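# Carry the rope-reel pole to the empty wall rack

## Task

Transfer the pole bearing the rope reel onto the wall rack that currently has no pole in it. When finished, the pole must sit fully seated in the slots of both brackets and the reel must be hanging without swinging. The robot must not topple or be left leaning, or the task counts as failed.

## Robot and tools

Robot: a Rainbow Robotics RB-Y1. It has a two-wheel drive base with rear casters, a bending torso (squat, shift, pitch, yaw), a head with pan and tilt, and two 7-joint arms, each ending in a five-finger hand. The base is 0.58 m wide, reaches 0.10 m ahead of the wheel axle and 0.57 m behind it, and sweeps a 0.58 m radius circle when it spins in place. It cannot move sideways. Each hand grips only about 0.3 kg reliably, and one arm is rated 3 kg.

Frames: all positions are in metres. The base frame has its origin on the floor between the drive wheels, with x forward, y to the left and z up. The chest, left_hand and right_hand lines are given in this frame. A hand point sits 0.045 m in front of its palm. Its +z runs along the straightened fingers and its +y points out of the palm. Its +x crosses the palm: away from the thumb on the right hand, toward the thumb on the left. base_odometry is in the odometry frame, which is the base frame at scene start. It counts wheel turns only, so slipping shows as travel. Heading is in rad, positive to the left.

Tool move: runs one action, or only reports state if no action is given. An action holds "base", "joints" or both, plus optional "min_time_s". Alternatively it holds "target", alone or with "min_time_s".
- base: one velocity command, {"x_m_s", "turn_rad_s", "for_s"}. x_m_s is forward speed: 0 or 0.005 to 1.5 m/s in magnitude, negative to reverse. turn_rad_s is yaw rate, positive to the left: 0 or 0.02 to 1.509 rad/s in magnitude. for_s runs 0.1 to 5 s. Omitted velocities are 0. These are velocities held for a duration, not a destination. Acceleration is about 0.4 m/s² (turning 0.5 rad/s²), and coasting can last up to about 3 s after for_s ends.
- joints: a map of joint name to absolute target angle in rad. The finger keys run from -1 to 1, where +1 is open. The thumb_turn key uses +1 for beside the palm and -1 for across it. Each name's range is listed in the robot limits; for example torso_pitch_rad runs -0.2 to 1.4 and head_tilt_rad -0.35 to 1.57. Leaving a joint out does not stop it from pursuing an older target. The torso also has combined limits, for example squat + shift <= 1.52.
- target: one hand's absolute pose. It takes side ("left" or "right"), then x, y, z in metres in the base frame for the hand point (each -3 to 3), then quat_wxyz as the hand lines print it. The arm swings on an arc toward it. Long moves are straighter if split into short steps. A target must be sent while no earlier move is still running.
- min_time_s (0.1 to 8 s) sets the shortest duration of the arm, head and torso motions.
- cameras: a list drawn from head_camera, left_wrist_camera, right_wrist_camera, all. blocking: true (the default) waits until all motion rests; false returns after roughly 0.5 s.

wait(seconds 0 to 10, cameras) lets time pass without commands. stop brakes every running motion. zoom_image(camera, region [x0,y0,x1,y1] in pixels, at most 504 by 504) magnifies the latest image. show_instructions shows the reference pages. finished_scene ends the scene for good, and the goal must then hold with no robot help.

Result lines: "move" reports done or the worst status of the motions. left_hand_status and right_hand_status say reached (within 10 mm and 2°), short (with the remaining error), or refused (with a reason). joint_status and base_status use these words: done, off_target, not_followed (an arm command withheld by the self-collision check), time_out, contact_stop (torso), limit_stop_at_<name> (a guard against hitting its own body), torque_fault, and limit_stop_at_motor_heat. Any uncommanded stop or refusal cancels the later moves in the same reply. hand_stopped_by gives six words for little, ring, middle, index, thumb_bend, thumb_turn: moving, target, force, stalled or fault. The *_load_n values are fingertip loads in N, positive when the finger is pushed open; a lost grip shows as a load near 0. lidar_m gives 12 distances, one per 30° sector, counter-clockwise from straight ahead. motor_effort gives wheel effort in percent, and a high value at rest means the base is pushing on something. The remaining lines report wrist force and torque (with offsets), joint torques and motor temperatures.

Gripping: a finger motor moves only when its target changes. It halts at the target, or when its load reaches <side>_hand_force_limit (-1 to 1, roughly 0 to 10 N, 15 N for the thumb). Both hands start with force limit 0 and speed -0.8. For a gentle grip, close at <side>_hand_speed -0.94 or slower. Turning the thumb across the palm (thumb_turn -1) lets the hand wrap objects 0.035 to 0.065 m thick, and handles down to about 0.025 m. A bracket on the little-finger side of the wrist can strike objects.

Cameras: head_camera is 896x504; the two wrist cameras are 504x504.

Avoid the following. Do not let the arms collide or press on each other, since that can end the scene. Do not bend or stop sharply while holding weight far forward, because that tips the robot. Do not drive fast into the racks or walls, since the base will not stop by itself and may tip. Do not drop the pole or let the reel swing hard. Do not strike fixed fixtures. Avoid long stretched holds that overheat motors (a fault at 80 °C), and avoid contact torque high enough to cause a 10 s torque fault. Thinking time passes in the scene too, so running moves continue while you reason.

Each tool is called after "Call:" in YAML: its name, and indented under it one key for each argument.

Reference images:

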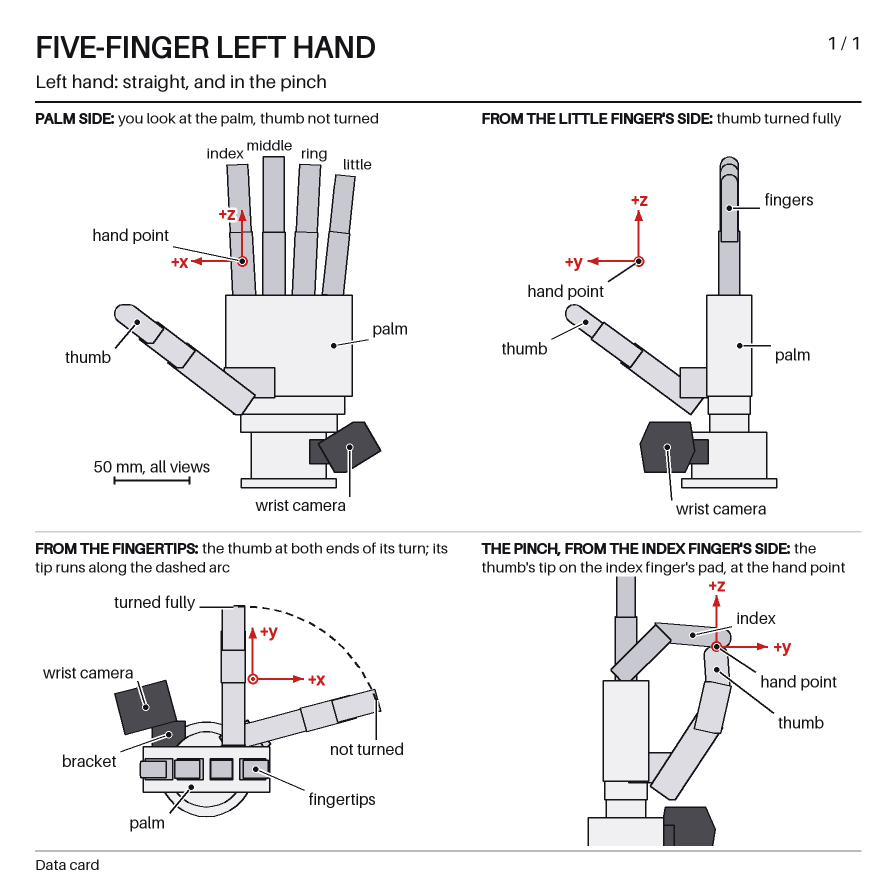

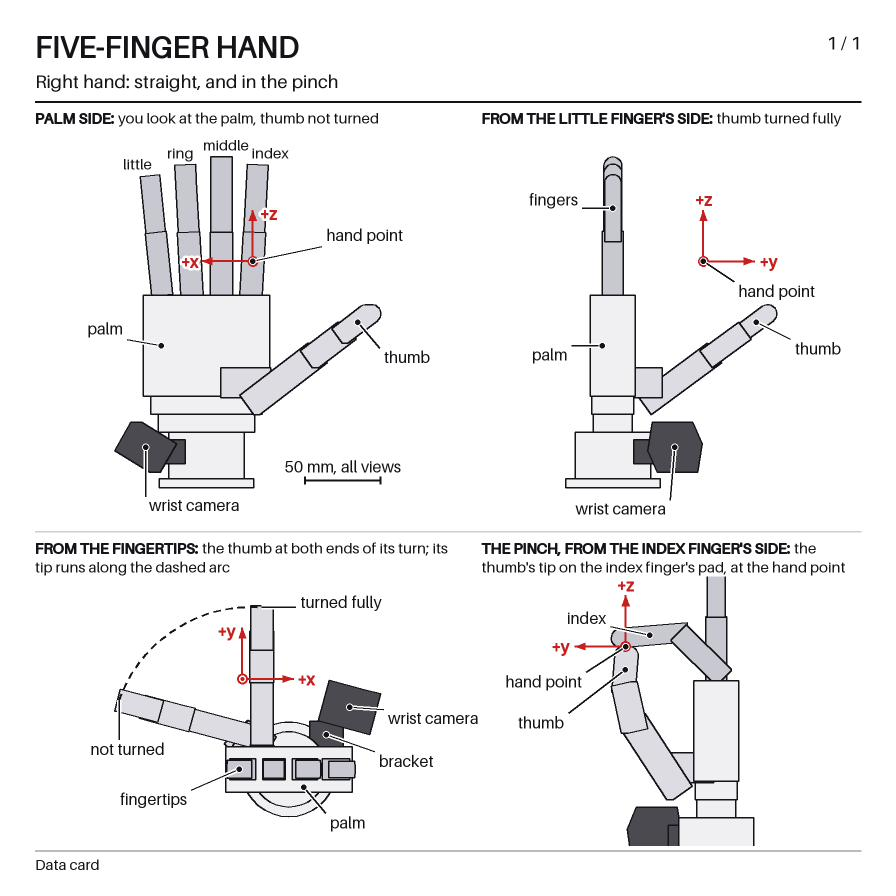

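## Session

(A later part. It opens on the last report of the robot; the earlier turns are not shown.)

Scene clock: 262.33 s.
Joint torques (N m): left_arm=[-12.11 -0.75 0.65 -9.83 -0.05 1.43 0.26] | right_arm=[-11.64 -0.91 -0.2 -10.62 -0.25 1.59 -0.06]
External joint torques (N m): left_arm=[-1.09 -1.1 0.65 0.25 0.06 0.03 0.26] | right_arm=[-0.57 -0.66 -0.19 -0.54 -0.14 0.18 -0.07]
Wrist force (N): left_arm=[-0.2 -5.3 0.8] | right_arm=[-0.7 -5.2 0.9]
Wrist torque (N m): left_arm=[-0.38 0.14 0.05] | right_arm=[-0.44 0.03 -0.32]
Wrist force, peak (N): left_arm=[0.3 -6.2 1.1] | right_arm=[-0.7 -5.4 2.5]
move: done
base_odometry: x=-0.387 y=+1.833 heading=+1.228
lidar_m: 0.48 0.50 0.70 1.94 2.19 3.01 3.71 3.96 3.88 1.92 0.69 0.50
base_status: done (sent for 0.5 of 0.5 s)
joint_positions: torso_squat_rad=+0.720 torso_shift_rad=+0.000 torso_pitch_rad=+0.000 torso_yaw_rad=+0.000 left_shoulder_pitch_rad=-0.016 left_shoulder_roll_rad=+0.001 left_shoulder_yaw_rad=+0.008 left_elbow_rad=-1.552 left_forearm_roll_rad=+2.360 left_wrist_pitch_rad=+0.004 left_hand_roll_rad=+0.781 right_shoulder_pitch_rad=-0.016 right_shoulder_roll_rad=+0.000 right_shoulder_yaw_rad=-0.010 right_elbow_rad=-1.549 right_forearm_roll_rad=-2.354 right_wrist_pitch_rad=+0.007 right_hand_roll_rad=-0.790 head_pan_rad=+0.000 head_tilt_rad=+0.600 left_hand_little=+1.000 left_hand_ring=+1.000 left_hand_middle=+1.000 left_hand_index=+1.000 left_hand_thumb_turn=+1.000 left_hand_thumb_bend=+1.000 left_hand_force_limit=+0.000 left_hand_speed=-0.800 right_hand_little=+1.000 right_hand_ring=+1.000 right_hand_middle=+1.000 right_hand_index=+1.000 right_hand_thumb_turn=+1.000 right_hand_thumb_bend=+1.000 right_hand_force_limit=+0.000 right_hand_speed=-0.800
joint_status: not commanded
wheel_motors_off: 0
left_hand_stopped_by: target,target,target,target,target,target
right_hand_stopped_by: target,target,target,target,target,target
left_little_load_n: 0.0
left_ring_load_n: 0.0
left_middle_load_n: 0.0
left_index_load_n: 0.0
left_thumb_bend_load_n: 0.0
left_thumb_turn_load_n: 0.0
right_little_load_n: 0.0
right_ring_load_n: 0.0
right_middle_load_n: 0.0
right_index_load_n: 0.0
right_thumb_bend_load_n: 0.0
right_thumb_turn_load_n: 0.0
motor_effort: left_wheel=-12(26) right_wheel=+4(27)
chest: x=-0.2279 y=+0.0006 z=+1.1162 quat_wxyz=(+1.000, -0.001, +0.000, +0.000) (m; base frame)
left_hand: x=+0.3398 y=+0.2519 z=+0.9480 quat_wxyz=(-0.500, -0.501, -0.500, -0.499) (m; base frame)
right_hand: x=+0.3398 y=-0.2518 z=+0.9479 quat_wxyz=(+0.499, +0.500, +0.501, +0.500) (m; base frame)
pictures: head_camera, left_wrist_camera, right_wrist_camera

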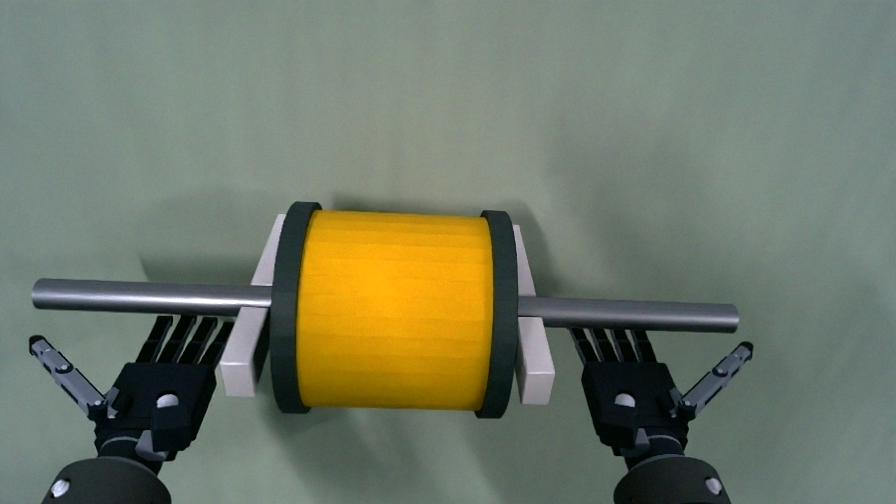

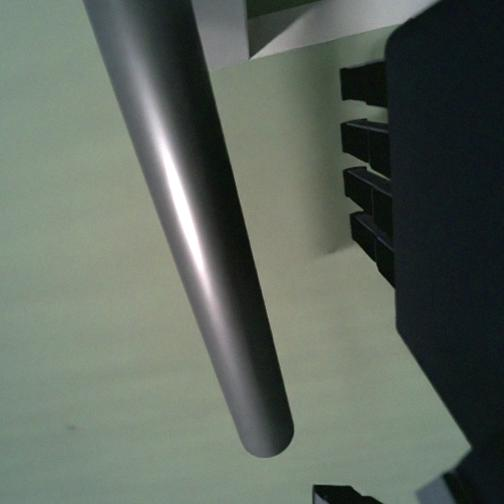

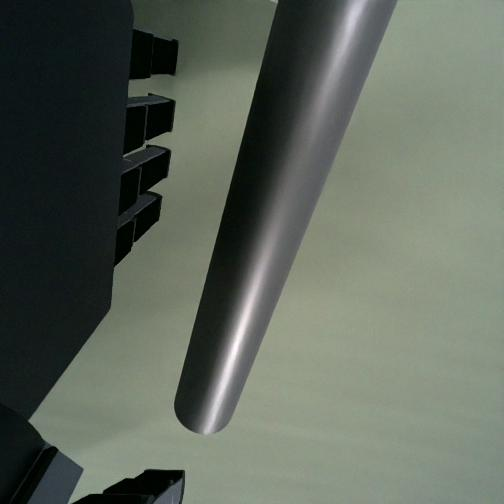

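Call:
move:
  base: {"turn_rad_s": 0.05, "for_s": 0.3}
  joints: {"torso_squat_rad": 0.76}

Call:
move:
  target: {"side": "right", "x": 0.34, "y": -0.27, "z": 0.925, "quat_wxyz": [0.5, 0.5, 0.5, 0.5]}

Call:
move:
  target: {"side": "left", "x": 0.34, "y": 0.27, "z": 0.933, "quat_wxyz": [0.5, 0.5, 0.5, 0.5]}

Call:
move:
  base: {"x_m_s": 0.1, "for_s": 0.45}
  cameras: ["head_camera", "left_wrist_camera", "right_wrist_camera"]

Scene clock: 280.33 s.
Joint torques (N m): left_arm=[-12.19 -0.75 0.51 -9.8 0.04 1.48 0.25] | right_arm=[-12.48 -0.17 -0.24 -10.92 -0.35 1.69 -0.07]
External joint torques (N m): left_arm=[-1.17 -1.1 0.52 0.28 0.15 0.08 0.26] | right_arm=[-1.4 0.09 -0.23 -0.84 -0.24 0.28 -0.07]
Wrist force (N): left_arm=[-0.6 -5.5 0.2] | right_arm=[-0.4 -5.2 1.9]
Wrist torque (N m): left_arm=[-0.32 0.22 0.08] | right_arm=[-0.49 -0.08 -0.31]
Wrist force, peak (N): left_arm=[0.3 -6.2 1.1] | right_arm=[-0.5 -5.7 2.1]
move: done
base_odometry: x=-0.387 y=+1.833 heading=+1.242
lidar_m: 0.47 0.50 0.70 2.04 2.19 3.04 3.72 4.09 3.85 1.82 0.69 0.49
base_status: done (sent for 0.3 of 0.3 s)
joint_positions: torso_squat_rad=+0.760 torso_shift_rad=+0.000 torso_pitch_rad=+0.000 torso_yaw_rad=+0.000 left_shoulder_pitch_rad=-0.016 left_shoulder_roll_rad=+0.001 left_shoulder_yaw_rad=+0.008 left_elbow_rad=-1.552 left_forearm_roll_rad=+2.360 left_wrist_pitch_rad=+0.004 left_hand_roll_rad=+0.781 right_shoulder_pitch_rad=-0.016 right_shoulder_roll_rad=+0.000 right_shoulder_yaw_rad=-0.010 right_elbow_rad=-1.549 right_forearm_roll_rad=-2.354 right_wrist_pitch_rad=+0.007 right_hand_roll_rad=-0.790 head_pan_rad=+0.000 head_tilt_rad=+0.600 left_hand_little=+1.000 left_hand_ring=+1.000 left_hand_middle=+1.000 left_hand_index=+1.000 left_hand_thumb_turn=+1.000 left_hand_thumb_bend=+1.000 left_hand_force_limit=+0.000 left_hand_speed=-0.800 right_hand_little=+1.000 right_hand_ring=+1.000 right_hand_middle=+1.000 right_hand_index=+1.000 right_hand_thumb_turn=+1.000 right_hand_thumb_bend=+1.000 right_hand_force_limit=+0.000 right_hand_speed=-0.800
joint_status: all done
wheel_motors_off: 0
left_hand_stopped_by: target,target,target,target,target,target
right_hand_stopped_by: target,target,target,target,target,target
left_little_load_n: 0.0
left_ring_load_n: 0.0
left_middle_load_n: 0.0
left_index_load_n: 0.0
left_thumb_bend_load_n: 0.0
left_thumb_turn_load_n: 0.0
right_little_load_n: 0.0
right_ring_load_n: 0.0
right_middle_load_n: 0.0
right_index_load_n: 0.0
right_thumb_bend_load_n: 0.0
right_thumb_turn_load_n: 0.0
motor_effort: left_wheel=-14(26) right_wheel=+4(22)
chest: x=-0.2281 y=+0.0006 z=+1.0973 quat_wxyz=(+1.000, -0.001, +0.000, +0.000) (m; base frame)
left_hand: x=+0.3397 y=+0.2519 z=+0.9293 quat_wxyz=(-0.500, -0.500, -0.500, -0.500) (m; base frame)
right_hand: x=+0.3397 y=-0.2518 z=+0.9293 quat_wxyz=(+0.500, +0.500, +0.500, +0.500) (m; base frame)
pictures: none

Scene clock: 281.60 s.
Joint torques (N m): left_arm=[-12.2 -0.59 0.67 -10.01 -0.09 1.51 0.18] | right_arm=[-11.41 -1.02 -0.69 -10.55 -0.37 1.64 -0.21]
External joint torques (N m): left_arm=[-1.18 -0.94 0.68 0.06 0.02 0.11 0.19] | right_arm=[-0.32 0.19 -0.24 -0.51 -0.23 0.25 -0.21]
Wrist force (N): left_arm=[-0.2 -5.3 1.1] | right_arm=[-0.1 -5.1 1.8]
Wrist torque (N m): left_arm=[-0.40 0.16 0.10] | right_arm=[-0.46 -0.11 -0.29]
Wrist force, peak (N): left_arm=[-0.6 -6.1 1.1] | right_arm=[-1.9 -6.6 1.7]
move: done
base_odometry: x=-0.387 y=+1.833 heading=+1.242
lidar_m: 0.48 0.51 0.70 2.05 2.19 3.05 3.72 4.08 3.86 1.83 0.69 0.51
base_status: not commanded
joint_positions: torso_squat_rad=+0.760 torso_shift_rad=+0.000 torso_pitch_rad=+0.000 torso_yaw_rad=+0.000 left_shoulder_pitch_rad=-0.016 left_shoulder_roll_rad=+0.001 left_shoulder_yaw_rad=+0.008 left_elbow_rad=-1.552 left_forearm_roll_rad=+2.360 left_wrist_pitch_rad=+0.004 left_hand_roll_rad=+0.781 right_shoulder_pitch_rad=-0.019 right_shoulder_roll_rad=-0.038 right_shoulder_yaw_rad=-0.031 right_elbow_rad=-1.528 right_forearm_roll_rad=-2.372 right_wrist_pitch_rad=+0.034 right_hand_roll_rad=-0.808 head_pan_rad=+0.000 head_tilt_rad=+0.600 left_hand_little=+1.000 left_hand_ring=+1.000 left_hand_middle=+1.000 left_hand_index=+1.000 left_hand_thumb_turn=+1.000 left_hand_thumb_bend=+1.000 left_hand_force_limit=+0.000 left_hand_speed=-0.800 right_hand_little=+1.000 right_hand_ring=+1.000 right_hand_middle=+1.000 right_hand_index=+1.000 right_hand_thumb_turn=+1.000 right_hand_thumb_bend=+1.000 right_hand_force_limit=+0.000 right_hand_speed=-0.800
joint_status: all done
wheel_motors_off: 0
left_hand_stopped_by: target,target,target,target,target,target
right_hand_stopped_by: target,target,target,target,target,target
left_little_load_n: 0.0
left_ring_load_n: 0.0
left_middle_load_n: 0.0
left_index_load_n: 0.0
left_thumb_bend_load_n: 0.0
left_thumb_turn_load_n: 0.0
right_little_load_n: 0.0
right_ring_load_n: 0.0
right_middle_load_n: 0.0
right_index_load_n: 0.0
right_thumb_bend_load_n: 0.0
right_thumb_turn_load_n: 0.0
motor_effort: left_wheel=-13(14) right_wheel=+3(4)
chest: x=-0.2281 y=+0.0006 z=+1.0973 quat_wxyz=(+1.000, -0.001, +0.000, +0.000) (m; base frame)
left_hand: x=+0.3397 y=+0.2519 z=+0.9293 quat_wxyz=(-0.500, -0.500, -0.500, -0.500) (m; base frame)
right_hand: x=+0.3396 y=-0.2702 z=+0.9255 quat_wxyz=(+0.500, +0.501, +0.500, +0.499) (m; base frame)
right_hand_status: reached (checked arc, planned for 0.2 s): 1 mm and 0.1 deg off.
pictures: none

Scene clock: 282.60 s.
Joint torques (N m): left_arm=[-12.37 -0.07 0.48 -9.98 -0.03 1.32 0.2] | right_arm=[-11.96 -1.65 -0.45 -10.59 -0.18 1.54 0.01]
External joint torques (N m): left_arm=[-1.33 -1.46 -0.19 0.09 0.09 -0.04 0.21] | right_arm=[-0.87 -0.43 0 -0.54 -0.04 0.15 0.01]
Wrist force (N): left_arm=[0.3 -5.3 1.3] | right_arm=[-1.1 -5.7 1.7]
Wrist torque (N m): left_arm=[-0.39 0.08 0.15] | right_arm=[-0.53 0.04 -0.29]
Wrist force, peak (N): left_arm=[-0.5 -6.7 0.7] | right_arm=[-0.5 -5.9 1.6]
move: done
base_odometry: x=-0.387 y=+1.833 heading=+1.242
lidar_m: 0.47 0.50 0.70 2.03 2.20 3.05 3.72 4.09 3.86 1.83 0.69 0.50
base_status: not commanded
joint_positions: torso_squat_rad=+0.760 torso_shift_rad=+0.000 torso_pitch_rad=+0.000 torso_yaw_rad=+0.000 left_shoulder_pitch_rad=-0.016 left_shoulder_roll_rad=+0.059 left_shoulder_yaw_rad=+0.005 left_elbow_rad=-1.560 left_forearm_roll_rad=+2.389 left_wrist_pitch_rad=-0.003 left_hand_roll_rad=+0.810 right_shoulder_pitch_rad=-0.019 right_shoulder_roll_rad=-0.038 right_shoulder_yaw_rad=-0.031 right_elbow_rad=-1.528 right_forearm_roll_rad=-2.372 right_wrist_pitch_rad=+0.034 right_hand_roll_rad=-0.808 head_pan_rad=+0.000 head_tilt_rad=+0.600 left_hand_little=+1.000 left_hand_ring=+1.000 left_hand_middle=+1.000 left_hand_index=+1.000 left_hand_thumb_turn=+1.000 left_hand_thumb_bend=+1.000 left_hand_force_limit=+0.000 left_hand_speed=-0.800 right_hand_little=+1.000 right_hand_ring=+1.000 right_hand_middle=+1.000 right_hand_index=+1.000 right_hand_thumb_turn=+1.000 right_hand_thumb_bend=+1.000 right_hand_force_limit=+0.000 right_hand_speed=-0.800
joint_status: all done
wheel_motors_off: 0
left_hand_stopped_by: target,target,target,target,target,target
right_hand_stopped_by: target,target,target,target,target,target
left_little_load_n: 0.0
left_ring_load_n: 0.0
left_middle_load_n: 0.0
left_index_load_n: 0.0
left_thumb_bend_load_n: 0.0
left_thumb_turn_load_n: 0.0
right_little_load_n: 0.0
right_ring_load_n: 0.0
right_middle_load_n: 0.0
right_index_load_n: 0.0
right_thumb_bend_load_n: 0.0
right_thumb_turn_load_n: 0.0
motor_effort: left_wheel=-13(14) right_wheel=+4(4)
chest: x=-0.2281 y=+0.0006 z=+1.0973 quat_wxyz=(+1.000, -0.001, +0.000, +0.000) (m; base frame)
left_hand: x=+0.3399 y=+0.2697 z=+0.9333 quat_wxyz=(-0.500, -0.499, -0.500, -0.501) (m; base frame)
left_hand_status: reached (checked arc, planned for 0.3 s): 0 mm and 0.2 deg off.
right_hand: x=+0.3396 y=-0.2702 z=+0.9255 quat_wxyz=(+0.500, +0.501, +0.500, +0.499) (m; base frame)
pictures: none

Scene clock: 284.27 s.
Joint torques (N m): left_arm=[-11.97 -0.05 0.9 -10.01 -0.14 1.37 0.13] | right_arm=[-12.31 -1.21 -0.49 -10.62 -0.25 1.51 0.01]
External joint torques (N m): left_arm=[-0.93 -1.44 0.23 0.06 -0.02 0.01 0.14] | right_arm=[-1.22 0 -0.03 -0.58 -0.11 0.13 0.01]
Wrist force (N): left_arm=[-0.1 -5.8 1.0] | right_arm=[-0.8 -5.1 2.4]
Wrist torque (N m): left_arm=[-0.46 0.15 0.09] | right_arm=[-0.50 -0.04 -0.29]
Wrist force, peak (N): left_arm=[0.6 -6.1 1.6] | right_arm=[-0.1 -6.1 2.5]
move: done
base_odometry: x=-0.372 y=+1.878 heading=+1.242
lidar_m: 0.43 0.46 0.64 1.87 2.20 3.05 3.77 4.03 3.85 1.65 0.61 0.45
base_status: done (sent for 0.47 of 0.47 s)
joint_positions: torso_squat_rad=+0.760 torso_shift_rad=+0.000 torso_pitch_rad=+0.000 torso_yaw_rad=+0.000 left_shoulder_pitch_rad=-0.016 left_shoulder_roll_rad=+0.059 left_shoulder_yaw_rad=+0.005 left_elbow_rad=-1.560 left_forearm_roll_rad=+2.389 left_wrist_pitch_rad=-0.003 left_hand_roll_rad=+0.810 right_shoulder_pitch_rad=-0.019 right_shoulder_roll_rad=-0.038 right_shoulder_yaw_rad=-0.031 right_elbow_rad=-1.528 right_forearm_roll_rad=-2.372 right_wrist_pitch_rad=+0.034 right_hand_roll_rad=-0.808 head_pan_rad=+0.000 head_tilt_rad=+0.600 left_hand_little=+1.000 left_hand_ring=+1.000 left_hand_middle=+1.000 left_hand_index=+1.000 left_hand_thumb_turn=+1.000 left_hand_thumb_bend=+1.000 left_hand_force_limit=+0.000 left_hand_speed=-0.800 right_hand_little=+1.000 right_hand_ring=+1.000 right_hand_middle=+1.000 right_hand_index=+1.000 right_hand_thumb_turn=+1.000 right_hand_thumb_bend=+1.000 right_hand_force_limit=+0.000 right_hand_speed=-0.800
joint_status: not commanded
wheel_motors_off: 0
left_hand_stopped_by: target,target,target,target,target,target
right_hand_stopped_by: target,target,target,target,target,target
left_little_load_n: 0.0
left_ring_load_n: 0.0
left_middle_load_n: 0.0
left_index_load_n: 0.0
left_thumb_bend_load_n: 0.0
left_thumb_turn_load_n: 0.0
right_little_load_n: 0.0
right_ring_load_n: 0.0
right_middle_load_n: 0.0
right_index_load_n: 0.5
right_thumb_bend_load_n: 0.0
right_thumb_turn_load_n: 0.0
motor_effort: left_wheel=+7(22) right_wheel=-6(24)
chest: x=-0.2280 y=+0.0006 z=+1.0973 quat_wxyz=(+1.000, -0.001, +0.000, +0.000) (m; base frame)
left_hand: x=+0.3400 y=+0.2697 z=+0.9332 quat_wxyz=(-0.500, -0.499, -0.500, -0.501) (m; base frame)
right_hand: x=+0.3397 y=-0.2701 z=+0.9254 quat_wxyz=(+0.500, +0.501, +0.500, +0.499) (m; base frame)
pictures: head_camera, left_wrist_camera, right_wrist_camera

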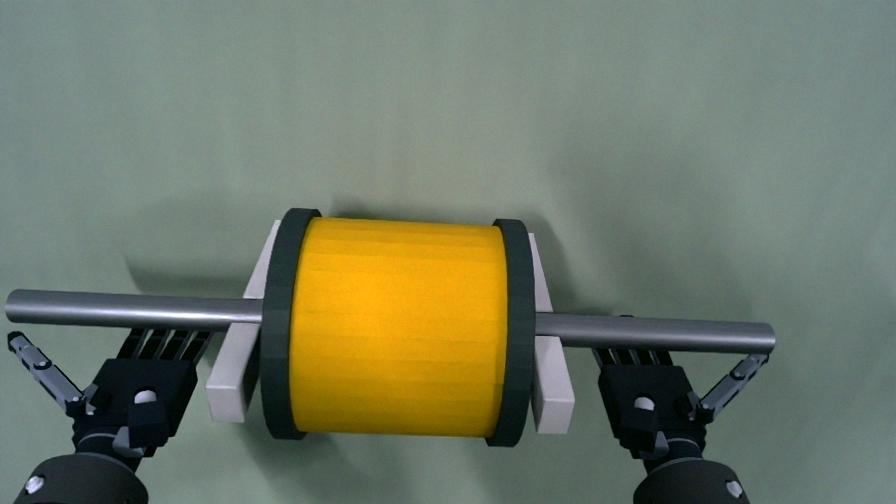

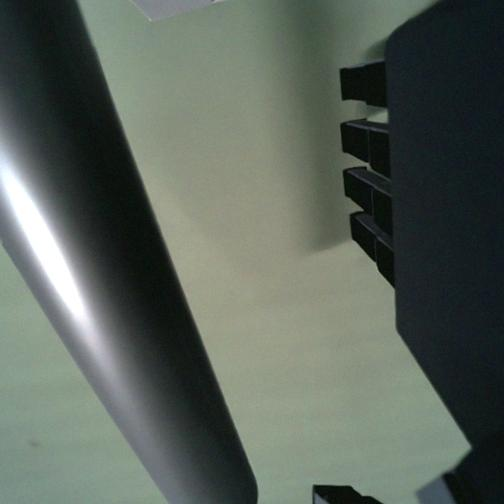

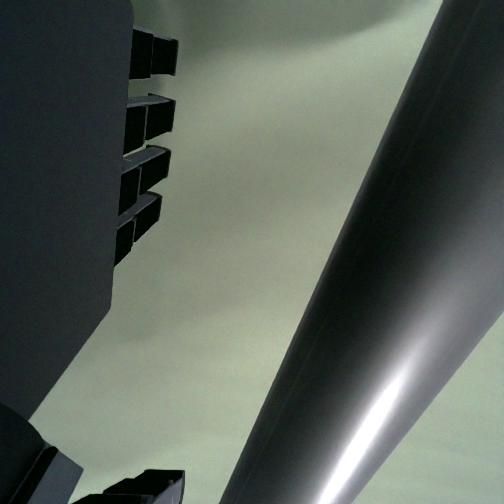

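Call:
move:
  base: {"x_m_s": -0.05, "for_s": 0.2}

Call:
move:
  joints: {"torso_squat_rad": 0.71}
  cameras: ["head_camera", "left_wrist_camera", "right_wrist_camera"]

Scene clock: 297.70 s.
Joint torques (N m): left_arm=[-12.1 0.16 0.56 -10.12 -0.03 1.34 0.19] | right_arm=[-11.9 -1.01 -0.69 -10.32 -0.32 1.69 -0.29]
External joint torques (N m): left_arm=[-1.06 -1.23 -0.11 -0.05 0.09 -0.03 0.2] | right_arm=[-0.81 0.2 -0.24 -0.28 -0.18 0.3 -0.29]
Wrist force (N): left_arm=[-0.6 -5.1 1.8] | right_arm=[-0.1 -5.1 2.2]
Wrist torque (N m): left_arm=[-0.40 0.28 0.02] | right_arm=[-0.44 -0.13 -0.28]
Wrist force, peak (N): left_arm=[0.4 -6.6 1.4] | right_arm=[-0.4 -5.9 2.3]
move: done
base_odometry: x=-0.375 y=+1.868 heading=+1.241
lidar_m: 0.44 0.47 0.65 1.91 2.19 3.04 3.75 4.13 3.86 1.68 0.62 0.46
base_status: done (sent for 0.2 of 0.2 s)
joint_positions: torso_squat_rad=+0.760 torso_shift_rad=+0.000 torso_pitch_rad=+0.000 torso_yaw_rad=+0.000 left_shoulder_pitch_rad=-0.016 left_shoulder_roll_rad=+0.059 left_shoulder_yaw_rad=+0.005 left_elbow_rad=-1.560 left_forearm_roll_rad=+2.389 left_wrist_pitch_rad=-0.003 left_hand_roll_rad=+0.810 right_shoulder_pitch_rad=-0.019 right_shoulder_roll_rad=-0.038 right_shoulder_yaw_rad=-0.031 right_elbow_rad=-1.528 right_forearm_roll_rad=-2.372 right_wrist_pitch_rad=+0.034 right_hand_roll_rad=-0.808 head_pan_rad=+0.000 head_tilt_rad=+0.600 left_hand_little=+1.000 left_hand_ring=+1.000 left_hand_middle=+1.000 left_hand_index=+1.000 left_hand_thumb_turn=+1.000 left_hand_thumb_bend=+1.000 left_hand_force_limit=+0.000 left_hand_speed=-0.800 right_hand_little=+1.000 right_hand_ring=+1.000 right_hand_middle=+1.000 right_hand_index=+1.000 right_hand_thumb_turn=+1.000 right_hand_thumb_bend=+1.000 right_hand_force_limit=+0.000 right_hand_speed=-0.800
joint_status: not commanded
wheel_motors_off: 0
left_hand_stopped_by: target,target,target,target,target,target
right_hand_stopped_by: target,target,target,target,target,target
left_little_load_n: 0.0
left_ring_load_n: 0.0
left_middle_load_n: 0.0
left_index_load_n: 0.0
left_thumb_bend_load_n: 0.0
left_thumb_turn_load_n: 0.0
right_little_load_n: 0.0
right_ring_load_n: 0.0
right_middle_load_n: 0.0
right_index_load_n: 0.0
right_thumb_bend_load_n: 0.0
right_thumb_turn_load_n: 0.0
motor_effort: left_wheel=-10(13) right_wheel=+9(21)
chest: x=-0.2280 y=+0.0006 z=+1.0973 quat_wxyz=(+1.000, -0.001, +0.000, +0.000) (m; base frame)
left_hand: x=+0.3399 y=+0.2697 z=+0.9332 quat_wxyz=(-0.500, -0.499, -0.500, -0.501) (m; base frame)
right_hand: x=+0.3396 y=-0.2701 z=+0.9254 quat_wxyz=(+0.500, +0.501, +0.500, +0.499) (m; base frame)
pictures: none

Scene clock: 298.57 s.
Joint torques (N m): left_arm=[-12.19 0.21 0.99 -9.84 -0.04 1.31 0.01] | right_arm=[-12.25 -1.07 0.15 -12.87 -0.32 2.15 0.17]
External joint torques (N m): left_arm=[-1.16 -1.18 0.32 0.23 0.08 -0.05 0.01] | right_arm=[-1.17 0.14 0.61 -2.83 -0.18 0.77 0.17]
Wrist force (N): left_arm=[0.3 -5.6 0.7] | right_arm=[-0.8 -11.3 2.3]
Wrist torque (N m): left_arm=[-0.44 0.08 0.08] | right_arm=[-0.84 0.01 0.00]
Wrist force, peak (N): left_arm=[0.5 -6.2 1.5] | right_arm=[0.3 -12.1 2.1]
move: done
base_odometry: x=-0.375 y=+1.868 heading=+1.241
lidar_m: 0.44 0.46 0.64 1.90 2.19 3.04 3.76 4.15 3.87 1.67 0.63 0.47
base_status: not commanded
joint_positions: torso_squat_rad=+0.710 torso_shift_rad=+0.000 torso_pitch_rad=+0.000 torso_yaw_rad=+0.000 left_shoulder_pitch_rad=-0.016 left_shoulder_roll_rad=+0.059 left_shoulder_yaw_rad=+0.005 left_elbow_rad=-1.560 left_forearm_roll_rad=+2.389 left_wrist_pitch_rad=-0.003 left_hand_roll_rad=+0.810 right_shoulder_pitch_rad=-0.018 right_shoulder_roll_rad=-0.038 right_shoulder_yaw_rad=-0.031 right_elbow_rad=-1.528 right_forearm_roll_rad=-2.372 right_wrist_pitch_rad=+0.034 right_hand_roll_rad=-0.809 head_pan_rad=+0.000 head_tilt_rad=+0.600 left_hand_little=+1.000 left_hand_ring=+1.000 left_hand_middle=+1.000 left_hand_index=+1.000 left_hand_thumb_turn=+1.000 left_hand_thumb_bend=+1.000 left_hand_force_limit=+0.000 left_hand_speed=-0.800 right_hand_little=+1.000 right_hand_ring=+1.000 right_hand_middle=+1.000 right_hand_index=+1.000 right_hand_thumb_turn=+1.000 right_hand_thumb_bend=+1.000 right_hand_force_limit=+0.000 right_hand_speed=-0.800
joint_status: all done
wheel_motors_off: 0
left_hand_stopped_by: target,target,target,target,target,target
right_hand_stopped_by: target,target,target,target,target,target
left_little_load_n: 0.0
left_ring_load_n: 0.0
left_middle_load_n: 0.0
left_index_load_n: 0.0
left_thumb_bend_load_n: 0.0
left_thumb_turn_load_n: 0.0
right_little_load_n: 0.0
right_ring_load_n: 0.0
right_middle_load_n: 0.0
right_index_load_n: 0.0
right_thumb_bend_load_n: -1.0
right_thumb_turn_load_n: 0.5
motor_effort: left_wheel=-10(11) right_wheel=+10(10)
chest: x=-0.2278 y=+0.0006 z=+1.1208 quat_wxyz=(+1.000, -0.001, +0.000, +0.000) (m; base frame)
left_hand: x=+0.3400 y=+0.2697 z=+0.9564 quat_wxyz=(-0.500, -0.499, -0.500, -0.501) (m; base frame)
right_hand: x=+0.3397 y=-0.2702 z=+0.9482 quat_wxyz=(+0.500, +0.501, +0.500, +0.499) (m; base frame)
pictures: head_camera, left_wrist_camera, right_wrist_camera

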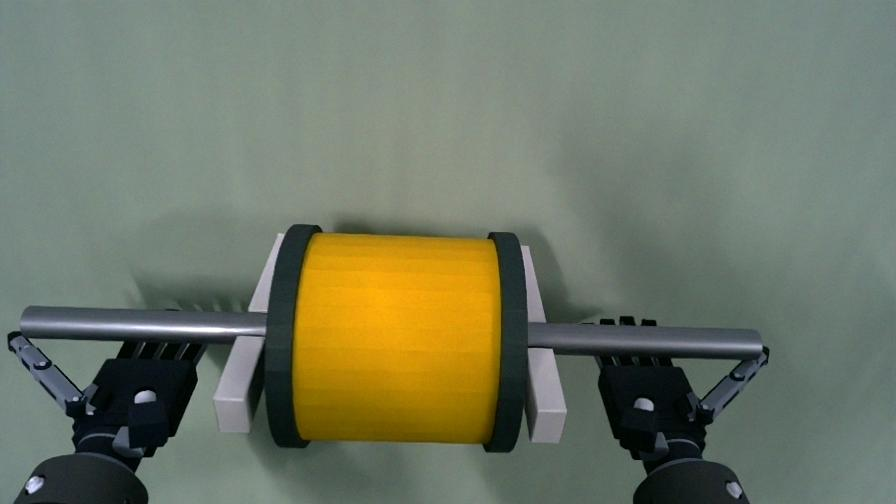

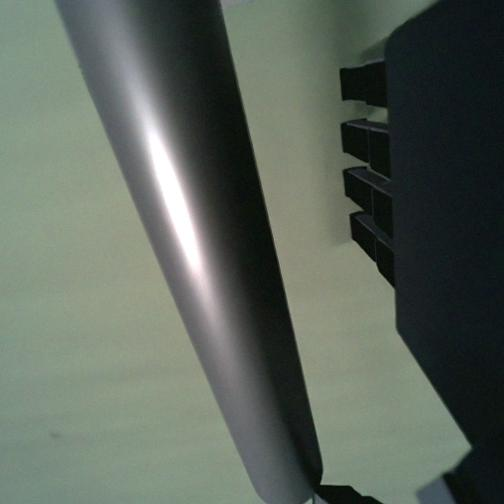

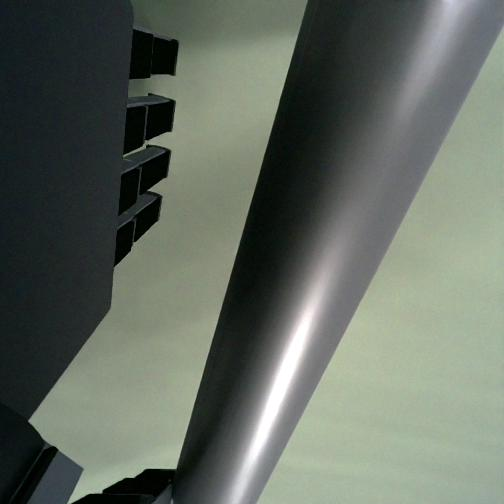

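Call:
move:
  joints: {"torso_squat_rad": 0.76}

Call:
move:
  base: {"x_m_s": -0.1, "for_s": 0.33}
  joints: {"left_hand_thumb_turn": -1, "right_hand_thumb_turn": -1}
  cameras: ["head_camera", "left_wrist_camera", "right_wrist_camera"]

Scene clock: 305.77 s.
Joint torques (N m): left_arm=[-12.4 0.15 0.38 -10.07 -0.13 1.27 0.14] | right_arm=[-12.32 -1.14 -0.03 -11.36 -0.13 1.86 0.05]
External joint torques (N m): left_arm=[-1.35 -1.24 -0.29 0 -0.01 -0.09 0.14] | right_arm=[-1.23 0.07 0.42 -1.31 0.01 0.48 0.04]
Wrist force (N): left_arm=[-0.1 -5.2 1.5] | right_arm=[-0.2 -4.9 2.2]
Wrist torque (N m): left_arm=[-0.37 0.18 0.08] | right_arm=[-0.45 -0.16 -0.25]
Wrist force, peak (N): left_arm=[0.5 -6.3 1.3] | right_arm=[-0.6 -11.7 3.0]
move: done
base_odometry: x=-0.375 y=+1.868 heading=+1.241
lidar_m: 0.44 0.46 0.66 1.90 2.18 3.05 3.75 4.13 3.84 1.69 0.64 0.45
base_status: not commanded
joint_positions: torso_squat_rad=+0.760 torso_shift_rad=+0.000 torso_pitch_rad=+0.000 torso_yaw_rad=+0.000 left_shoulder_pitch_rad=-0.016 left_shoulder_roll_rad=+0.059 left_shoulder_yaw_rad=+0.005 left_elbow_rad=-1.560 left_forearm_roll_rad=+2.389 left_wrist_pitch_rad=-0.003 left_hand_roll_rad=+0.810 right_shoulder_pitch_rad=-0.018 right_shoulder_roll_rad=-0.038 right_shoulder_yaw_rad=-0.031 right_elbow_rad=-1.528 right_forearm_roll_rad=-2.372 right_wrist_pitch_rad=+0.034 right_hand_roll_rad=-0.809 head_pan_rad=+0.000 head_tilt_rad=+0.600 left_hand_little=+1.000 left_hand_ring=+1.000 left_hand_middle=+1.000 left_hand_index=+1.000 left_hand_thumb_turn=+1.000 left_hand_thumb_bend=+1.000 left_hand_force_limit=+0.000 left_hand_speed=-0.800 right_hand_little=+1.000 right_hand_ring=+1.000 right_hand_middle=+1.000 right_hand_index=+1.000 right_hand_thumb_turn=+1.000 right_hand_thumb_bend=+1.000 right_hand_force_limit=+0.000 right_hand_speed=-0.800
joint_status: all done
wheel_motors_off: 0
left_hand_stopped_by: target,target,target,target,target,target
right_hand_stopped_by: target,target,target,target,target,target
left_little_load_n: 0.0
left_ring_load_n: 0.0
left_middle_load_n: 0.0
left_index_load_n: 0.0
left_thumb_bend_load_n: 0.0
left_thumb_turn_load_n: 0.5
right_little_load_n: 0.0
right_ring_load_n: 0.0
right_middle_load_n: 0.0
right_index_load_n: 0.0
right_thumb_bend_load_n: 0.0
right_thumb_turn_load_n: 0.0
motor_effort: left_wheel=-10(11) right_wheel=+9(10)
chest: x=-0.2281 y=+0.0006 z=+1.0973 quat_wxyz=(+1.000, -0.001, +0.000, +0.000) (m; base frame)
left_hand: x=+0.3399 y=+0.2697 z=+0.9333 quat_wxyz=(-0.500, -0.499, -0.500, -0.501) (m; base frame)
right_hand: x=+0.3395 y=-0.2702 z=+0.9253 quat_wxyz=(+0.500, +0.501, +0.500, +0.499) (m; base frame)
pictures: none

Scene clock: 311.40 s.
Joint torques (N m): left_arm=[-12.5 0.2 0.49 -9.97 -0.03 1.34 0.26] | right_arm=[-12.53 -1.09 -0.34 -11.13 -0.32 1.74 0.01]
External joint torques (N m): left_arm=[-1.46 -1.17 -0.18 0.1 0.08 -0.02 0.25] | right_arm=[-1.44 0.11 0.11 -1.09 -0.17 0.36 0.01]
Wrist force (N): left_arm=[-0.4 -5.1 0.8] | right_arm=[0.4 -4.7 1.9]
Wrist torque (N m): left_arm=[-0.31 0.21 0.08] | right_arm=[-0.41 -0.24 -0.21]
Wrist force, peak (N): left_arm=[0.1 -6.2 0.5] | right_arm=[-0.2 -6.0 2.5]
move: done
base_odometry: x=-0.386 y=+1.837 heading=+1.240
lidar_m: 0.47 0.49 0.69 2.02 2.18 3.05 3.72 4.11 3.86 1.80 0.69 0.49
base_status: done (sent for 0.33 of 0.33 s)
joint_positions: torso_squat_rad=+0.760 torso_shift_rad=+0.000 torso_pitch_rad=+0.000 torso_yaw_rad=+0.000 left_shoulder_pitch_rad=-0.016 left_shoulder_roll_rad=+0.059 left_shoulder_yaw_rad=+0.005 left_elbow_rad=-1.560 left_forearm_roll_rad=+2.389 left_wrist_pitch_rad=-0.003 left_hand_roll_rad=+0.810 right_shoulder_pitch_rad=-0.018 right_shoulder_roll_rad=-0.038 right_shoulder_yaw_rad=-0.031 right_elbow_rad=-1.528 right_forearm_roll_rad=-2.372 right_wrist_pitch_rad=+0.034 right_hand_roll_rad=-0.809 head_pan_rad=+0.000 head_tilt_rad=+0.600 left_hand_little=+1.000 left_hand_ring=+1.000 left_hand_middle=+1.000 left_hand_index=+1.000 left_hand_thumb_turn=-1.000 left_hand_thumb_bend=+1.000 left_hand_force_limit=+0.000 left_hand_speed=-0.800 right_hand_little=+1.000 right_hand_ring=+1.000 right_hand_middle=+1.000 right_hand_index=+1.000 right_hand_thumb_turn=-1.000 right_hand_thumb_bend=+1.000 right_hand_force_limit=+0.000 right_hand_speed=-0.800
joint_status: all done
wheel_motors_off: 0
left_hand_stopped_by: target,target,target,target,target,target
right_hand_stopped_by: target,target,target,target,target,target
left_little_load_n: 0.0
left_ring_load_n: 0.0
left_middle_load_n: 0.0
left_index_load_n: 0.0
left_thumb_bend_load_n: 0.0
left_thumb_turn_load_n: -0.5
right_little_load_n: 0.0
right_ring_load_n: 0.0
right_middle_load_n: 0.0
right_index_load_n: 0.0
right_thumb_bend_load_n: 0.0
right_thumb_turn_load_n: 0.0
motor_effort: left_wheel=-14(27) right_wheel=+7(17)
chest: x=-0.2280 y=+0.0006 z=+1.0973 quat_wxyz=(+1.000, -0.001, +0.000, +0.000) (m; base frame)
left_hand: x=+0.3399 y=+0.2697 z=+0.9332 quat_wxyz=(-0.500, -0.499, -0.500, -0.501) (m; base frame)
right_hand: x=+0.3396 y=-0.2702 z=+0.9253 quat_wxyz=(+0.500, +0.501, +0.500, +0.499) (m; base frame)
pictures: head_camera, left_wrist_camera, right_wrist_camera

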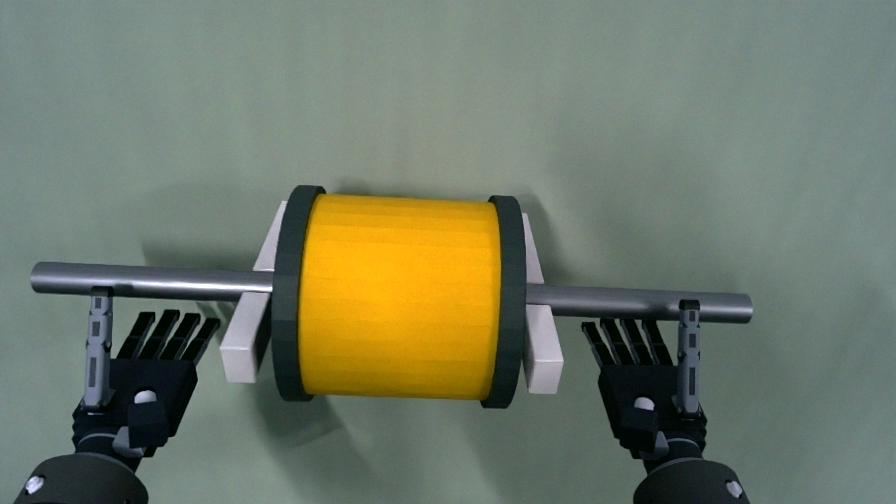

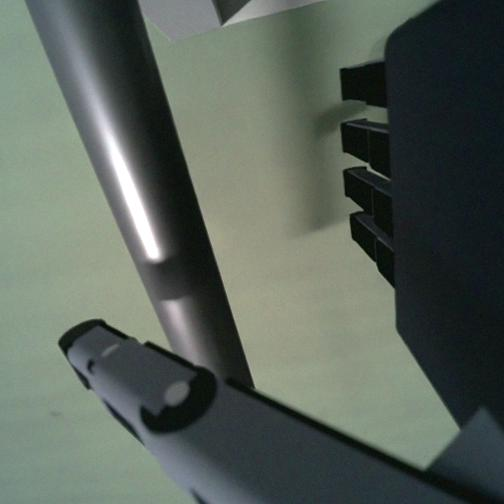

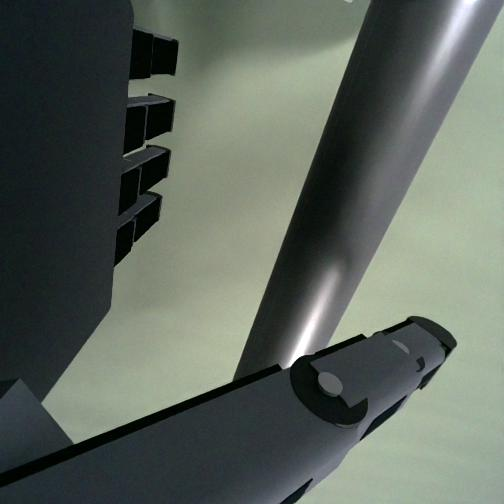

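Call:
move:
  joints: {"torso_squat_rad": 0.735}

Call:
move:
  base: {"x_m_s": 0.1, "for_s": 0.35}
  cameras: ["head_camera", "left_wrist_camera", "right_wrist_camera"]

Scene clock: 334.70 s.
Joint torques (N m): left_arm=[-12.57 0.38 0.86 -9.89 0.02 1.38 0.16] | right_arm=[-12.3 -0.74 -0.41 -10.56 -0.09 1.55 0.18]
External joint torques (N m): left_arm=[-1.54 -1 0.19 0.18 0.13 0.02 0.15] | right_arm=[-1.22 0.46 0.04 -0.51 0.06 0.17 0.19]
Wrist force (N): left_arm=[0.9 -5.5 0.8] | right_arm=[-0.2 -5.3 1.7]
Wrist torque (N m): left_arm=[-0.39 0.01 0.15] | right_arm=[-0.47 -0.09 -0.23]
Wrist force, peak (N): left_arm=[-0.2 -6.1 1.2] | right_arm=[-0.6 -5.6 2.8]
move: done
base_odometry: x=-0.386 y=+1.837 heading=+1.240
lidar_m: 0.47 0.50 0.70 2.00 2.20 3.04 3.72 4.11 3.86 1.81 0.67 0.50
base_status: not commanded
joint_positions: torso_squat_rad=+0.735 torso_shift_rad=+0.000 torso_pitch_rad=+0.000 torso_yaw_rad=+0.000 left_shoulder_pitch_rad=-0.016 left_shoulder_roll_rad=+0.059 left_shoulder_yaw_rad=+0.005 left_elbow_rad=-1.560 left_forearm_roll_rad=+2.389 left_wrist_pitch_rad=-0.003 left_hand_roll_rad=+0.810 right_shoulder_pitch_rad=-0.018 right_shoulder_roll_rad=-0.038 right_shoulder_yaw_rad=-0.031 right_elbow_rad=-1.528 right_forearm_roll_rad=-2.372 right_wrist_pitch_rad=+0.034 right_hand_roll_rad=-0.809 head_pan_rad=+0.000 head_tilt_rad=+0.600 left_hand_little=+1.000 left_hand_ring=+1.000 left_hand_middle=+1.000 left_hand_index=+1.000 left_hand_thumb_turn=-1.000 left_hand_thumb_bend=+1.000 left_hand_force_limit=+0.000 left_hand_speed=-0.800 right_hand_little=+1.000 right_hand_ring=+1.000 right_hand_middle=+1.000 right_hand_index=+1.000 right_hand_thumb_turn=-1.000 right_hand_thumb_bend=+1.000 right_hand_force_limit=+0.000 right_hand_speed=-0.800
joint_status: all done
wheel_motors_off: 0
left_hand_stopped_by: target,target,target,target,target,target
right_hand_stopped_by: target,target,target,target,target,target
left_little_load_n: 0.0
left_ring_load_n: 0.0
left_middle_load_n: 0.0
left_index_load_n: 0.0
left_thumb_bend_load_n: 0.0
left_thumb_turn_load_n: 0.0
right_little_load_n: 0.0
right_ring_load_n: 0.0
right_middle_load_n: 0.0
right_index_load_n: 0.0
right_thumb_bend_load_n: 0.0
right_thumb_turn_load_n: 0.0
motor_effort: left_wheel=-13(14) right_wheel=+7(7)
chest: x=-0.2279 y=+0.0006 z=+1.1092 quat_wxyz=(+1.000, -0.001, +0.000, +0.000) (m; base frame)
left_hand: x=+0.3400 y=+0.2697 z=+0.9450 quat_wxyz=(-0.500, -0.499, -0.500, -0.501) (m; base frame)
right_hand: x=+0.3397 y=-0.2702 z=+0.9371 quat_wxyz=(+0.500, +0.501, +0.500, +0.499) (m; base frame)
pictures: none

Scene clock: 335.80 s.
Joint torques (N m): left_arm=[-12.62 0.29 0.87 -8.5 -0.02 0.83 0.15] | right_arm=[-12.12 -0.69 -0.17 -3.93 0.14 -1.17 -0.01]
External joint torques (N m): left_arm=[-1.56 -1.08 0.2 1.57 0.09 -0.53 0.14] | right_arm=[-1 0.5 0.28 6.12 0.29 -2.55 0]
Wrist force (N): left_arm=[-0.2 -2.6 -7.2] | right_arm=[-1.6 6.1 -25.3]
Wrist torque (N m): left_arm=[-0.36 0.09 0.04] | right_arm=[-0.28 0.41 -0.14]
Wrist force, peak (N): left_arm=[0.3 -4.7 -10.3] | right_arm=[0.3 10.7 -35.6]
move: done
base_odometry: x=-0.374 y=+1.871 heading=+1.241
lidar_m: 0.44 0.46 0.65 1.89 2.20 3.05 3.76 4.13 3.86 1.66 0.63 0.46
base_status: done (sent for 0.37 of 0.37 s)
joint_positions: torso_squat_rad=+0.735 torso_shift_rad=-0.001 torso_pitch_rad=-0.001 torso_yaw_rad=+0.000 left_shoulder_pitch_rad=-0.016 left_shoulder_roll_rad=+0.059 left_shoulder_yaw_rad=+0.005 left_elbow_rad=-1.560 left_forearm_roll_rad=+2.389 left_wrist_pitch_rad=-0.003 left_hand_roll_rad=+0.810 right_shoulder_pitch_rad=-0.019 right_shoulder_roll_rad=-0.038 right_shoulder_yaw_rad=-0.031 right_elbow_rad=-1.530 right_forearm_roll_rad=-2.372 right_wrist_pitch_rad=+0.034 right_hand_roll_rad=-0.809 head_pan_rad=+0.000 head_tilt_rad=+0.600 left_hand_little=+1.000 left_hand_ring=+1.000 left_hand_middle=+1.000 left_hand_index=+1.000 left_hand_thumb_turn=-1.000 left_hand_thumb_bend=+1.000 left_hand_force_limit=+0.000 left_hand_speed=-0.800 right_hand_little=+1.000 right_hand_ring=+1.000 right_hand_middle=+1.000 right_hand_index=+1.000 right_hand_thumb_turn=-1.000 right_hand_thumb_bend=+1.001 right_hand_force_limit=+0.000 right_hand_speed=-0.800
joint_status: not commanded
wheel_motors_off: 0
left_hand_stopped_by: target,target,target,target,target,target
right_hand_stopped_by: target,target,target,target,target,target
left_little_load_n: 0.0
left_ring_load_n: 0.0
left_middle_load_n: 0.0
left_index_load_n: 0.0
left_thumb_bend_load_n: 1.5
left_thumb_turn_load_n: 1.0
right_little_load_n: 0.0
right_ring_load_n: 0.0
right_middle_load_n: 0.0
right_index_load_n: 0.0
right_thumb_bend_load_n: 3.5
right_thumb_turn_load_n: 2.0
motor_effort: left_wheel=+11(23) right_wheel=+0(24)
chest: x=-0.2286 y=+0.0006 z=+1.1092 quat_wxyz=(+1.000, -0.001, +0.000, +0.000) (m; base frame)
left_hand: x=+0.3395 y=+0.2696 z=+0.9457 quat_wxyz=(-0.500, -0.499, -0.499, -0.501) (m; base frame)
right_hand: x=+0.3392 y=-0.2700 z=+0.9388 quat_wxyz=(+0.501, +0.500, +0.499, +0.500) (m; base frame)
pictures: head_camera, left_wrist_camera, right_wrist_camera

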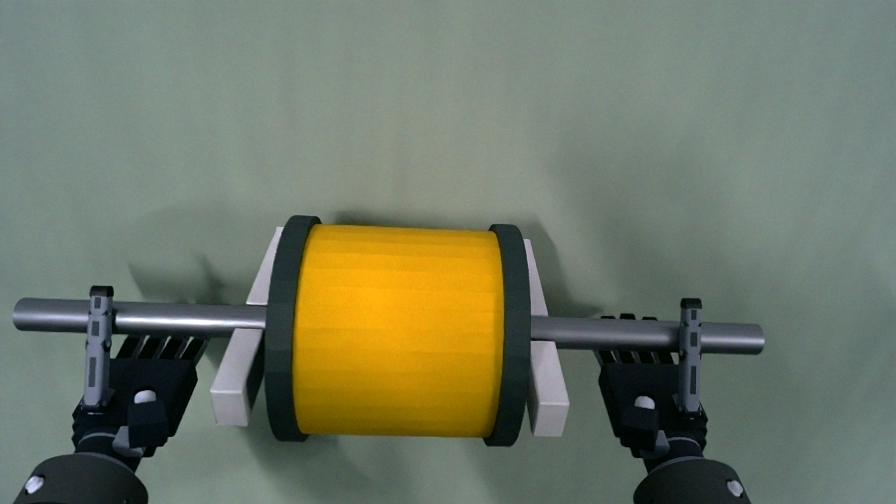

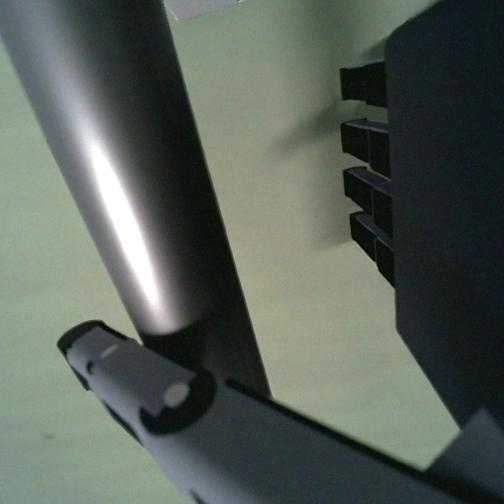

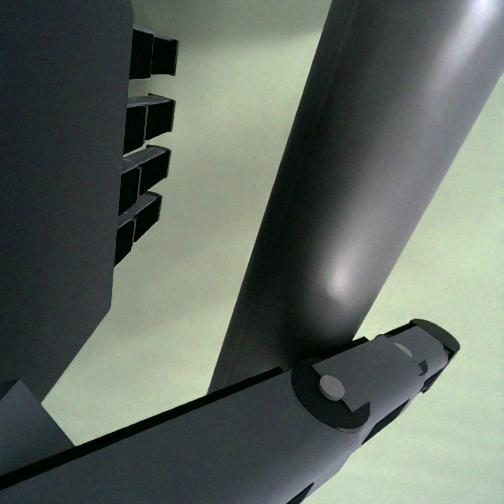

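Call:
move:
  base: {"x_m_s": -0.1, "for_s": 0.25}
  cameras: ["head_camera", "left_wrist_camera", "right_wrist_camera"]

Scene clock: 342.73 s.
Joint torques (N m): left_arm=[-12.08 0.23 0.47 -9.6 -0.05 1 0.15] | right_arm=[-12.5 -1.24 -0.2 -10.26 -0.11 1.16 -0.07]
External joint torques (N m): left_arm=[-1.03 -1.15 -0.2 0.47 0.06 -0.36 0.14] | right_arm=[-1.4 -0.04 0.25 -0.22 0.04 -0.22 -0.06]
Wrist force (N): left_arm=[0.2 -5.2 0.7] | right_arm=[-1.4 -4.8 3.1]
Wrist torque (N m): left_arm=[-0.33 0.07 0.14] | right_arm=[-0.48 0.06 -0.32]
Wrist force, peak (N): left_arm=[0.3 -3.0 -8.2] | right_arm=[-1.4 5.9 -26.4]
move: done
base_odometry: x=-0.383 y=+1.846 heading=+1.240
lidar_m: 0.46 0.48 0.68 1.98 2.19 3.03 3.72 4.12 3.85 1.77 0.66 0.49
base_status: done (sent for 0.27 of 0.27 s)
joint_positions: torso_squat_rad=+0.735 torso_shift_rad=+0.000 torso_pitch_rad=+0.000 torso_yaw_rad=+0.000 left_shoulder_pitch_rad=-0.016 left_shoulder_roll_rad=+0.059 left_shoulder_yaw_rad=+0.005 left_elbow_rad=-1.560 left_forearm_roll_rad=+2.389 left_wrist_pitch_rad=-0.003 left_hand_roll_rad=+0.810 right_shoulder_pitch_rad=-0.019 right_shoulder_roll_rad=-0.038 right_shoulder_yaw_rad=-0.031 right_elbow_rad=-1.528 right_forearm_roll_rad=-2.372 right_wrist_pitch_rad=+0.034 right_hand_roll_rad=-0.809 head_pan_rad=+0.000 head_tilt_rad=+0.600 left_hand_little=+1.000 left_hand_ring=+1.000 left_hand_middle=+1.000 left_hand_index=+1.000 left_hand_thumb_turn=-1.000 left_hand_thumb_bend=+1.000 left_hand_force_limit=+0.000 left_hand_speed=-0.800 right_hand_little=+1.000 right_hand_ring=+1.000 right_hand_middle=+1.000 right_hand_index=+1.000 right_hand_thumb_turn=-1.000 right_hand_thumb_bend=+1.000 right_hand_force_limit=+0.000 right_hand_speed=-0.800
joint_status: not commanded
wheel_motors_off: 0
left_hand_stopped_by: target,target,target,target,target,target
right_hand_stopped_by: target,target,target,target,target,target
left_little_load_n: 0.0
left_ring_load_n: 0.0
left_middle_load_n: 0.0
left_index_load_n: 0.0
left_thumb_bend_load_n: 0.0
left_thumb_turn_load_n: 0.0
right_little_load_n: 0.0
right_ring_load_n: 0.0
right_middle_load_n: 0.0
right_index_load_n: 0.0
right_thumb_bend_load_n: 0.0
right_thumb_turn_load_n: 0.5
motor_effort: left_wheel=-13(27) right_wheel=+9(26)
chest: x=-0.2280 y=+0.0006 z=+1.1092 quat_wxyz=(+1.000, -0.001, +0.000, +0.000) (m; base frame)
left_hand: x=+0.3399 y=+0.2696 z=+0.9452 quat_wxyz=(-0.500, -0.499, -0.500, -0.501) (m; base frame)
right_hand: x=+0.3396 y=-0.2702 z=+0.9375 quat_wxyz=(+0.500, +0.501, +0.500, +0.500) (m; base frame)
pictures: head_camera, left_wrist_camera, right_wrist_camera

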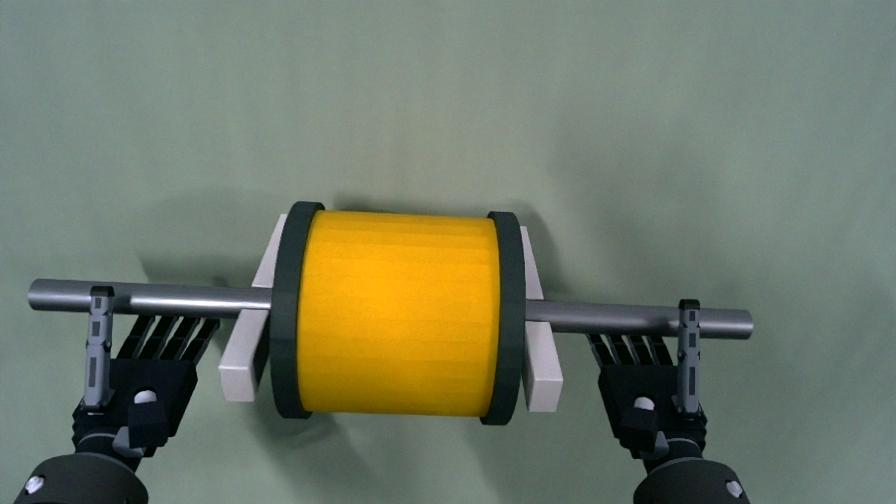

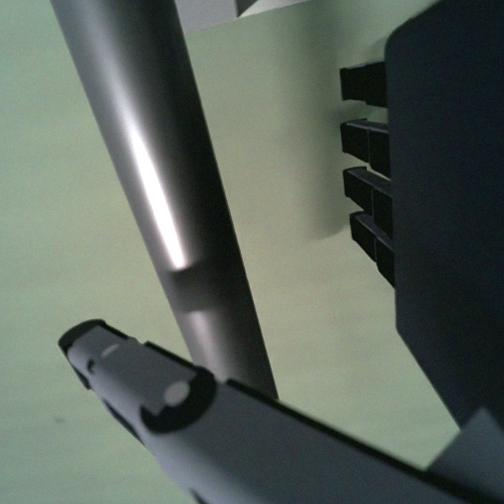

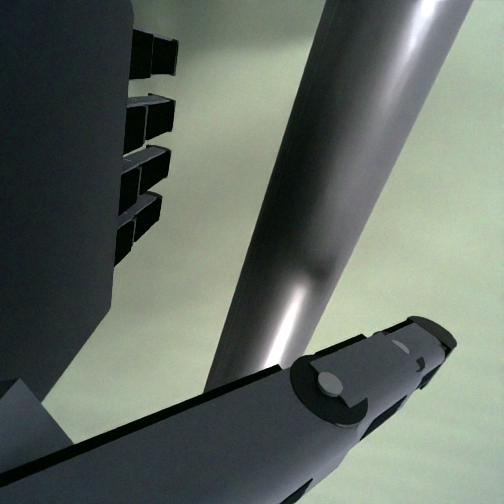

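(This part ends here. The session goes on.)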